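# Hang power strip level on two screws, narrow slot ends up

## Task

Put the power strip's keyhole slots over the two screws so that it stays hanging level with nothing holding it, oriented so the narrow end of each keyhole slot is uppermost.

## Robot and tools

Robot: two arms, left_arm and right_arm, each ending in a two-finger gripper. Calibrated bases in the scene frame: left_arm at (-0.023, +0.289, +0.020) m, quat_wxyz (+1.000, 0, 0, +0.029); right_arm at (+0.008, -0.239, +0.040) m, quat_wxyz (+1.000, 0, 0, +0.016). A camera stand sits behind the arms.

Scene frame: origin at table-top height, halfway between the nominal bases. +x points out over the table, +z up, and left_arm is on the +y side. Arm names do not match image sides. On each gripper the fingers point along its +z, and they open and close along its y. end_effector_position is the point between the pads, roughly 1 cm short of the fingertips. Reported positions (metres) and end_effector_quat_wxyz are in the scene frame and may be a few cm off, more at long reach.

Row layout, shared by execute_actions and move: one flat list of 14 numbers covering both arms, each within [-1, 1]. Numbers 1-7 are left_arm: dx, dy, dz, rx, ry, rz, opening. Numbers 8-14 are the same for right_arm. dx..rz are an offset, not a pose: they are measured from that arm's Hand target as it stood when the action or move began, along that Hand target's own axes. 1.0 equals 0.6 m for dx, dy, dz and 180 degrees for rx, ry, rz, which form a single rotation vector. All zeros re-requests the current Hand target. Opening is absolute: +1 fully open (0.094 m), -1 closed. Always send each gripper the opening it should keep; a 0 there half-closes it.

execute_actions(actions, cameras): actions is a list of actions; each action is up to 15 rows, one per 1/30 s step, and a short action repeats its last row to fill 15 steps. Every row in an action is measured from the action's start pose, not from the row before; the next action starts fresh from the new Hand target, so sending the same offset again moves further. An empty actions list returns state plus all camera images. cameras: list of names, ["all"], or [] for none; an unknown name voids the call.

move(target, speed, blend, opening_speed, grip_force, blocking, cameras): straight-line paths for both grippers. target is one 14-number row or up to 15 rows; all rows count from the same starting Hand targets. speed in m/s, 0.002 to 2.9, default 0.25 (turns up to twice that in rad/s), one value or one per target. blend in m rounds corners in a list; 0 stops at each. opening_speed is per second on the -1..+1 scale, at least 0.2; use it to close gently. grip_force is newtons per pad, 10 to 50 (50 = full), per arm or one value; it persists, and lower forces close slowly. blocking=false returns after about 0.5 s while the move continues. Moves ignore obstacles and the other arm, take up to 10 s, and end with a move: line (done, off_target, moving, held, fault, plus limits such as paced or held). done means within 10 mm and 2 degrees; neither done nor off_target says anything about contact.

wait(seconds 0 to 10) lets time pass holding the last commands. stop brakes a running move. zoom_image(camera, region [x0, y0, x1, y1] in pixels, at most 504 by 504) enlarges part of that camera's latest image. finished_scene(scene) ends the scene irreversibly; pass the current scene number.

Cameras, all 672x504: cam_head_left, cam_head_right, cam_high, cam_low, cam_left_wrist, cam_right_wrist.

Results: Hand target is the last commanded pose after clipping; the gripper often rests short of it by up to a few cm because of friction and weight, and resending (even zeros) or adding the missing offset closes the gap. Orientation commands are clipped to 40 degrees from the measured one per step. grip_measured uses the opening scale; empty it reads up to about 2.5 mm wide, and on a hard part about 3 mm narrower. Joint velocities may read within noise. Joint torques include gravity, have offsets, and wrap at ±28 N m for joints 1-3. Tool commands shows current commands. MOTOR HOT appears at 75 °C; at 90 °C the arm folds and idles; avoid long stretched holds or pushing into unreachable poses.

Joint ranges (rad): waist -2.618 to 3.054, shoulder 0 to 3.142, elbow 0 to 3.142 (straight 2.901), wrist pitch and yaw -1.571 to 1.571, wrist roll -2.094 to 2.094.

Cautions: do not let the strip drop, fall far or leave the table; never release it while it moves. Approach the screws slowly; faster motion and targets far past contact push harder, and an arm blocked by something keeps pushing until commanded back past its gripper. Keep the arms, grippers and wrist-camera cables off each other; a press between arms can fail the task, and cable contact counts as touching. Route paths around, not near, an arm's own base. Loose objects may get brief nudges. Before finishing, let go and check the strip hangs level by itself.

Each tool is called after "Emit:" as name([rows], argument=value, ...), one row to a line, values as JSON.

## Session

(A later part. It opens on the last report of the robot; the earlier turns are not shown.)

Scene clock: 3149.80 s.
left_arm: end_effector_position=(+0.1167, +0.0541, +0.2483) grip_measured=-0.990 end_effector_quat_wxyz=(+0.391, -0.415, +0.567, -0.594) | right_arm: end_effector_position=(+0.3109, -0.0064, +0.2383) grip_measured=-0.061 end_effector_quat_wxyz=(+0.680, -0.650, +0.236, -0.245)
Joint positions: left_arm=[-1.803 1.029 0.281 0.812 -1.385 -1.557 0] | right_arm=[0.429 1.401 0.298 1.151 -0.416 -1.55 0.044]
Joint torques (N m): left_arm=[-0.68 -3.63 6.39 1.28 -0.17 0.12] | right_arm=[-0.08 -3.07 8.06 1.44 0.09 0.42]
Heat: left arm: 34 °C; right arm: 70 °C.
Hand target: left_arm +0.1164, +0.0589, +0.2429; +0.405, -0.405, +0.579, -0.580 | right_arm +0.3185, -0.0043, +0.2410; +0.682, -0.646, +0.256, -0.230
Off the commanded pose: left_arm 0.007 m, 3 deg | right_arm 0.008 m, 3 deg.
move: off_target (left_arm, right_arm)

Emit:
move(target=[0,0,0,0,0,0,-1,-0.004,-0.014,0.0,0.011,0.0,-0.010,-0.3], speed=0.05)

Scene clock: 3152.40 s.
left_arm: end_effector_position=(+0.1167, +0.0541, +0.2483) grip_measured=-0.990 end_effector_quat_wxyz=(+0.391, -0.415, +0.567, -0.594) | right_arm: end_effector_position=(+0.3108, -0.0064, +0.2387) grip_measured=-0.061 end_effector_quat_wxyz=(+0.680, -0.650, +0.235, -0.246)
Joint positions: left_arm=[-1.803 1.029 0.281 0.812 -1.385 -1.557 0] | right_arm=[0.429 1.401 0.298 1.153 -0.416 -1.55 0.044]
Joint torques (N m): left_arm=[-0.66 -3.63 6.39 1.29 -0.17 0.13] | right_arm=[0.66 -3.41 7.86 1.75 0.21 0.28]
Heat: left arm: 34 °C; right arm: 70 °C.
Hand target: left_arm +0.1164, +0.0589, +0.2429; +0.405, -0.405, +0.579, -0.580 | right_arm +0.3168, -0.0033, +0.2495; +0.689, -0.638, +0.242, -0.245
Off the commanded pose: left_arm 0.007 m, 3 deg | right_arm 0.013 m, 2 deg.
move: off_target (left_arm, right_arm)

Emit:
move(target=[0,0,0,0,0,0,-1,0,0,0,0,0,0,0.6], speed=0.05, opening_speed=0.3, cameras=["cam_left_wrist","cam_head_right"])

Emit:
zoom_image(camera="cam_head_right", region=[310, 90, 450, 230])

Emit:
zoom_image(camera="cam_left_wrist", region=[200, 0, 360, 120])

Scene clock: 3159.37 s.
left_arm: end_effector_position=(+0.1167, +0.0541, +0.2483) grip_measured=-0.990 end_effector_quat_wxyz=(+0.391, -0.415, +0.567, -0.594) | right_arm: end_effector_position=(+0.3128, -0.0080, +0.2386) grip_measured=+0.598 end_effector_quat_wxyz=(+0.680, -0.646, +0.244, -0.246)
Joint positions: left_arm=[-1.803 1.029 0.281 0.812 -1.385 -1.557 0] | right_arm=[0.429 1.401 0.298 1.153 -0.402 -1.536 0.075]
Joint torques (N m): left_arm=[-0.68 -3.63 6.39 1.29 -0.17 0.13] | right_arm=[0.61 -3.48 7.9 1.74 0.06 0.14]
Heat: left arm: 34 °C; right arm: 71 °C.
Hand target: left_arm +0.1164, +0.0589, +0.2429; +0.405, -0.405, +0.579, -0.580 | right_arm +0.3168, -0.0033, +0.2496; +0.689, -0.638, +0.242, -0.245
Off the commanded pose: left_arm 0.007 m, 3 deg | right_arm 0.013 m, 1 deg.
move: off_target (left_arm, right_arm)
Images, in order (width x height): cam_head_right 672x504, cam_left_wrist 672x504.

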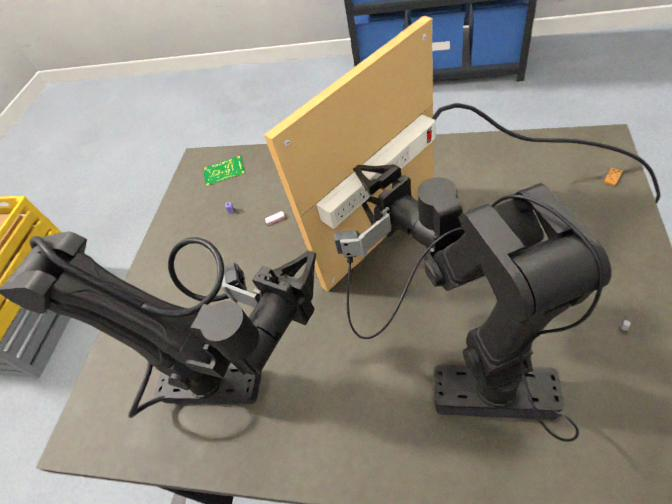

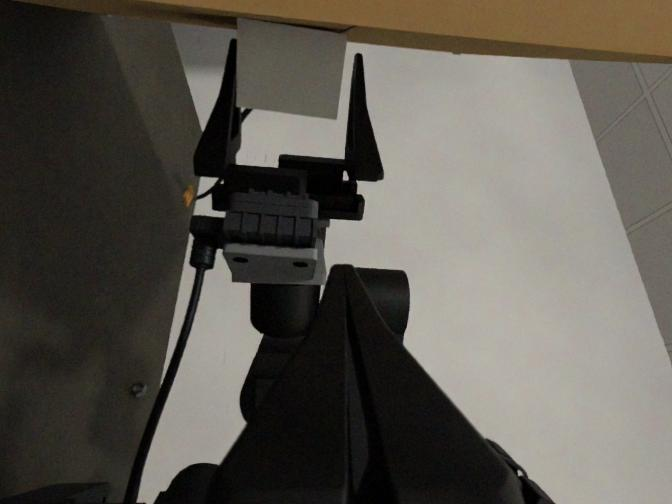

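Scaled by 3.600.

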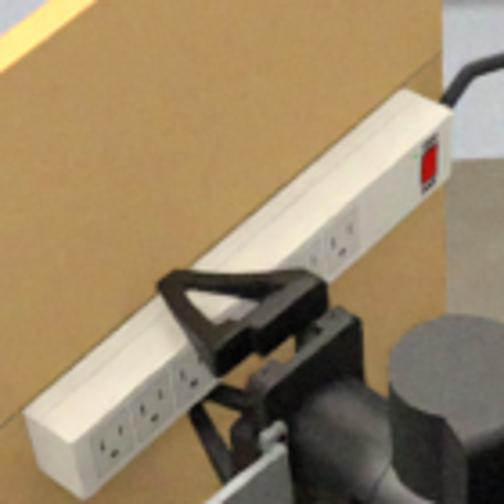

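Scaled by 3.150.

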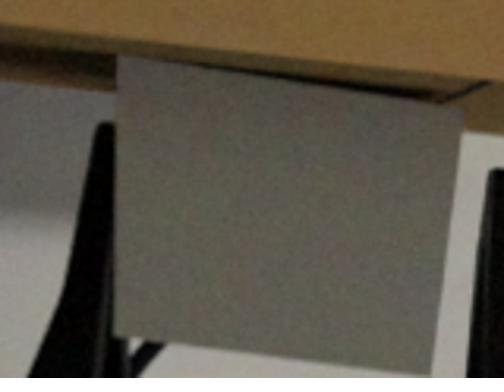

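Emit:
move(target=[0,0,0,0,0,0,-1,0,0,0,0,0,0,1.0], speed=0.05, opening_speed=0.3, cameras=["cam_left_wrist","cam_head_right"])

Emit:
zoom_image(camera="cam_left_wrist", region=[180, 0, 400, 220])

Scene clock: 3165.30 s.
left_arm: end_effector_position=(+0.1167, +0.0541, +0.2483) grip_measured=-0.990 end_effector_quat_wxyz=(+0.391, -0.415, +0.567, -0.594) | right_arm: end_effector_position=(+0.3128, -0.0081, +0.2386) grip_measured=+0.998 end_effector_quat_wxyz=(+0.680, -0.646, +0.245, -0.246)
Joint positions: left_arm=[-1.803 1.029 0.281 0.812 -1.385 -1.557 0] | right_arm=[0.429 1.401 0.298 1.153 -0.402 -1.536 0.094]
Joint torques (N m): left_arm=[-0.68 -3.64 6.41 1.29 -0.17 0.12] | right_arm=[0.73 -3.45 7.91 1.75 0.07 0.11]
Heat: left arm: 34 °C; right arm: 71 °C.
Hand target: left_arm +0.1164, +0.0589, +0.2429; +0.405, -0.405, +0.579, -0.580 | right_arm +0.3168, -0.0033, +0.2496; +0.689, -0.638, +0.242, -0.245
Off the commanded pose: left_arm 0.007 m, 3 deg | right_arm 0.013 m, 1 deg.
move: off_target (left_arm, right_arm)
Images, in order (width x height): cam_head_right 672x504, cam_left_wrist 672x504.

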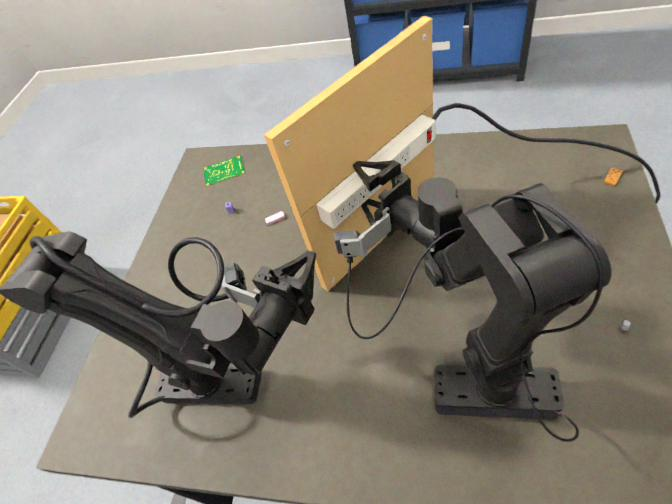

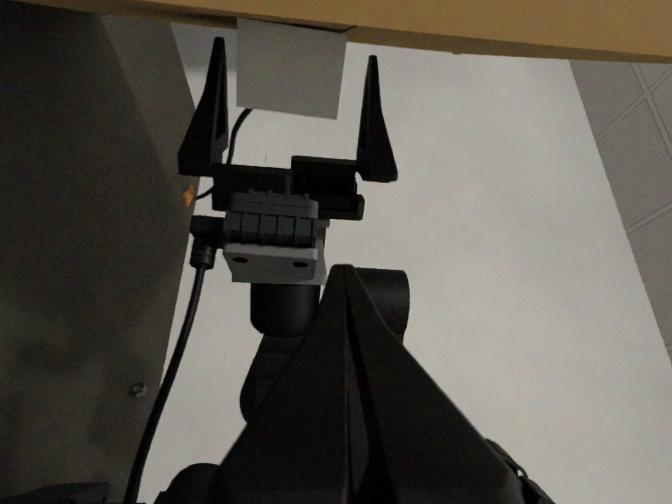

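Scaled by 2.291.

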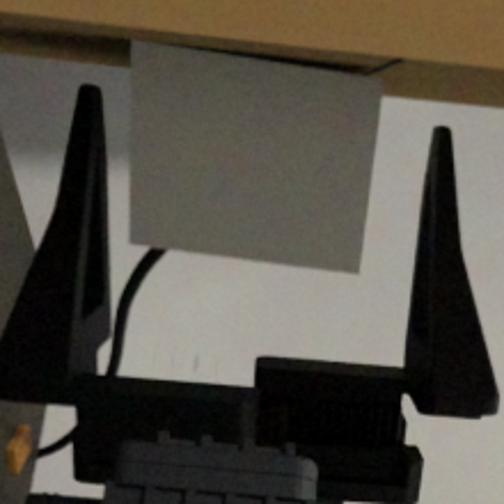

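Emit:
move(target=[0,0,0,0,0,0,-1,0,0,-0.035,0,0,0,1.0], speed=0.03)

Scene clock: 3175.10 s.
left_arm: end_effector_position=(+0.1167, +0.0541, +0.2483) grip_measured=-0.990 end_effector_quat_wxyz=(+0.391, -0.415, +0.567, -0.594) | right_arm: end_effector_position=(+0.3067, -0.0162, +0.2485) grip_measured=+0.998 end_effector_quat_wxyz=(+0.688, -0.639, +0.237, -0.251)
Joint positions: left_arm=[-1.803 1.029 0.281 0.812 -1.385 -1.557 0] | right_arm=[0.404 1.342 0.275 1.147 -0.429 -1.533 0.094]
Joint torques (N m): left_arm=[-0.68 -3.63 6.39 1.29 -0.17 0.12] | right_arm=[-0.55 -5.24 4.56 1.66 -0.07 0.14]
Heat: left arm: 34 °C; right arm: 71 °C.
Hand target: left_arm +0.1164, +0.0589, +0.2429; +0.405, -0.405, +0.579, -0.580 | right_arm +0.3032, -0.0193, +0.2481; +0.689, -0.638, +0.242, -0.245
Off the commanded pose: left_arm 0.007 m, 3 deg | right_arm 0.005 m, 1 deg.
move: off_target (left_arm)

Emit:
move(target=[0,0,0,0,0,0,-1,0,0.02,0,0,0,0,1.0], speed=0.03, cameras=["cam_left_wrist","cam_head_right"])

Emit:
zoom_image(camera="cam_left_wrist", region=[180, 0, 400, 220])

Emit:
zoom_image(camera="cam_head_right", region=[310, 90, 450, 230])

Scene clock: 3180.00 s.
left_arm: end_effector_position=(+0.1167, +0.0541, +0.2483) grip_measured=-0.990 end_effector_quat_wxyz=(+0.391, -0.415, +0.567, -0.594) | right_arm: end_effector_position=(+0.3045, -0.0171, +0.2450) grip_measured=+0.998 end_effector_quat_wxyz=(+0.692, -0.634, +0.232, -0.256)
Joint positions: left_arm=[-1.803 1.029 0.281 0.812 -1.385 -1.557 0] | right_arm=[0.404 1.379 0.252 1.225 -0.429 -1.533 0.094]
Joint torques (N m): left_arm=[-0.68 -3.63 6.41 1.28 -0.17 0.13] | right_arm=[-0.31 -2.24 4.42 1.78 -0.05 0.13]
Heat: left arm: 34 °C; right arm: 69 °C.
Hand target: left_arm +0.1164, +0.0589, +0.2429; +0.405, -0.405, +0.579, -0.580 | right_arm +0.3036, -0.0185, +0.2361; +0.689, -0.638, +0.242, -0.245
Off the commanded pose: left_arm 0.007 m, 3 deg | right_arm 0.009 m, 2 deg.
move: off_target (left_arm)
Images, in order (width x height): cam_head_right 672x504, cam_left_wrist 672x504.

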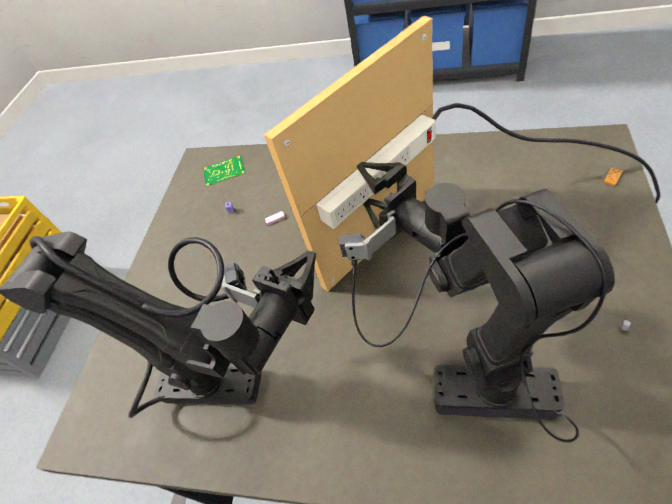

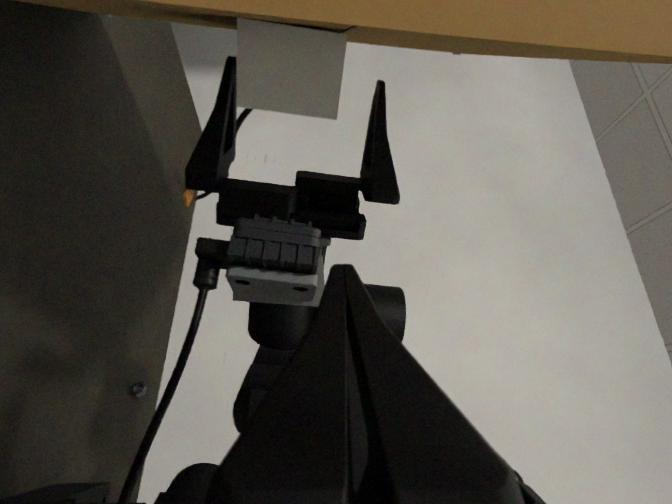

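Scaled by 2.291.

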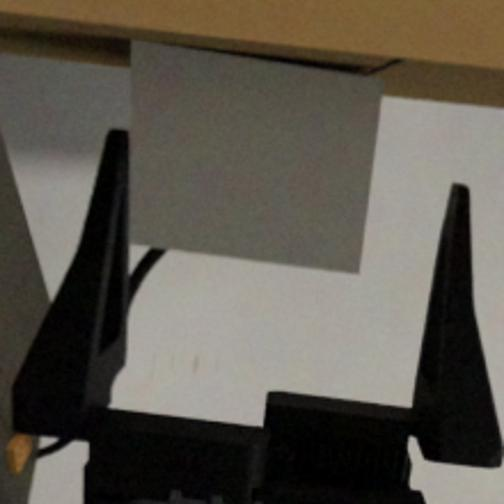

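Scaled by 3.600.

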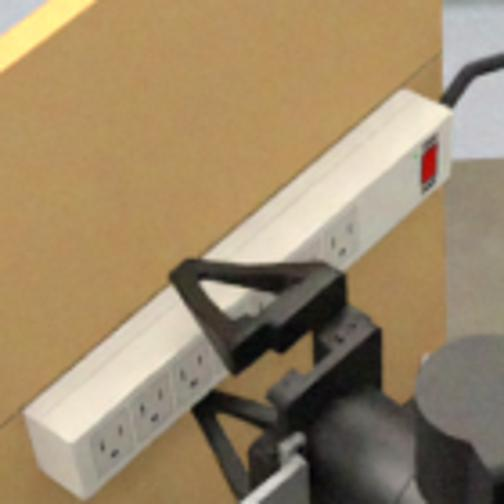

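Emit:
move(target=[0,0,0,0,0,0,-1,0,0.014,-0.035,0,0,0,1.0], speed=0.03)

Emit:
move(target=[0,0,0,0,0,0,-1,0,0.004,-0.05,0,0,0,1.0], speed=0.05, cameras=["cam_left_wrist","cam_head_right"])

Emit:
zoom_image(camera="cam_left_wrist", region=[180, 0, 400, 220])

Emit:
zoom_image(camera="cam_head_right", region=[310, 90, 450, 230])

Scene clock: 3188.53 s.
left_arm: end_effector_position=(+0.1167, +0.0541, +0.2483) grip_measured=-0.990 end_effector_quat_wxyz=(+0.391, -0.415, +0.567, -0.594) | right_arm: end_effector_position=(+0.2929, -0.0315, +0.2274) grip_measured=+0.998 end_effector_quat_wxyz=(+0.687, -0.640, +0.237, -0.251)
Joint positions: left_arm=[-1.803 1.029 0.281 0.812 -1.385 -1.557 0] | right_arm=[0.359 1.379 0.168 1.289 -0.473 -1.53 0.094]
Joint torques (N m): left_arm=[-0.68 -3.63 6.39 1.29 -0.17 0.12] | right_arm=[-0.57 -3.73 4.04 1.77 -0.1 0.15]
Heat: left arm: 34 °C; right arm: 67 °C.
Hand target: left_arm +0.1164, +0.0589, +0.2429; +0.405, -0.405, +0.579, -0.580 | right_arm +0.2903, -0.0339, +0.2263; +0.689, -0.638, +0.242, -0.245
Off the commanded pose: left_arm 0.007 m, 3 deg | right_arm 0.004 m, 1 deg.
move: off_target (left_arm)

Scene clock: 3189.73 s.
left_arm: end_effector_position=(+0.1167, +0.0541, +0.2483) grip_measured=-0.990 end_effector_quat_wxyz=(+0.391, -0.415, +0.567, -0.594) | right_arm: end_effector_position=(+0.2740, -0.0544, +0.2243) grip_measured=+0.998 end_effector_quat_wxyz=(+0.689, -0.637, +0.235, -0.253)
Joint positions: left_arm=[-1.803 1.029 0.281 0.812 -1.385 -1.557 0] | right_arm=[0.27 1.27 0.07 1.291 -0.563 -1.521 0.094]
Joint torques (N m): left_arm=[-0.68 -3.63 6.39 1.29 -0.17 0.13] | right_arm=[-0.61 -3.59 4.05 1.58 -0.07 0.14]
Heat: left arm: 34 °C; right arm: 67 °C.
Hand target: left_arm +0.1164, +0.0589, +0.2429; +0.405, -0.405, +0.579, -0.580 | right_arm +0.2710, -0.0565, +0.2218; +0.689, -0.638, +0.242, -0.245
Off the commanded pose: left_arm 0.007 m, 3 deg | right_arm 0.004 m, 1 deg.
move: off_target (left_arm)
Images, in order (width x height): cam_head_right 672x504, cam_left_wrist 672x504.

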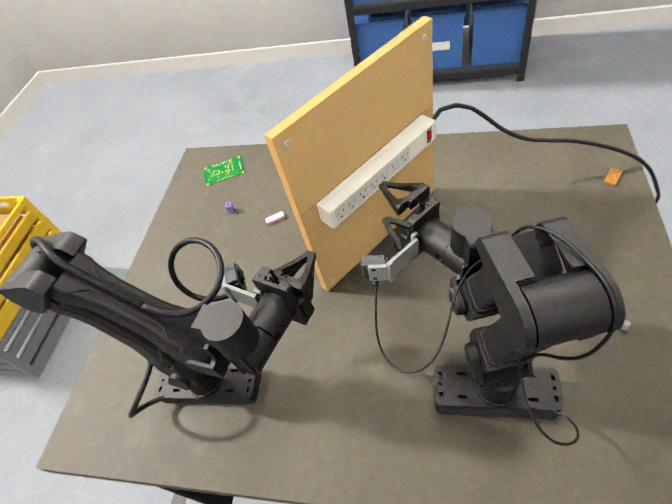

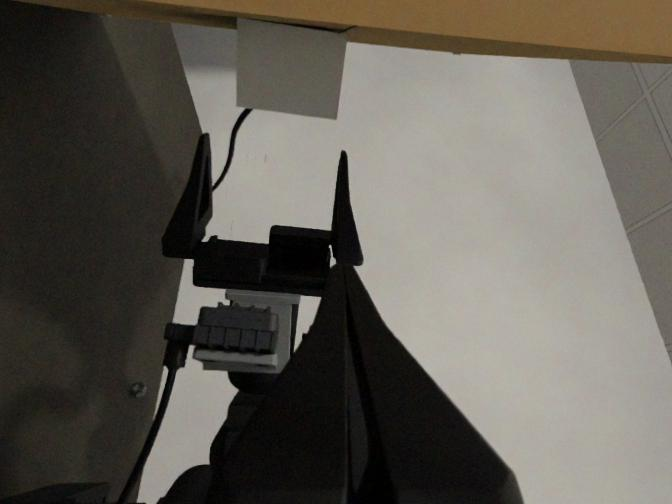

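Scaled by 2.291.

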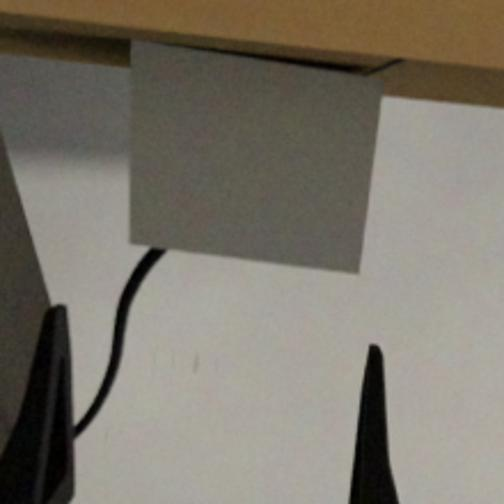

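Scaled by 3.600.

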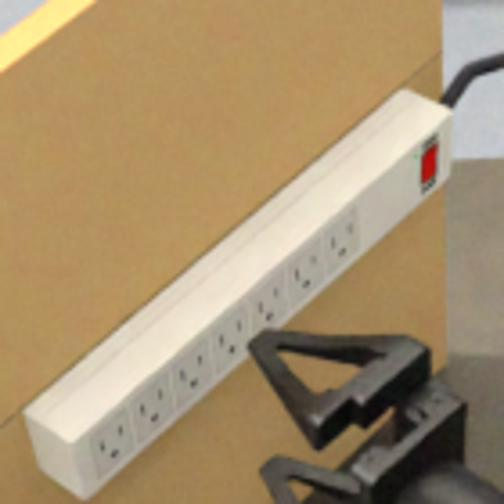

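Emit:
finished_scene(scene=2)

The scene is finished: the task was done.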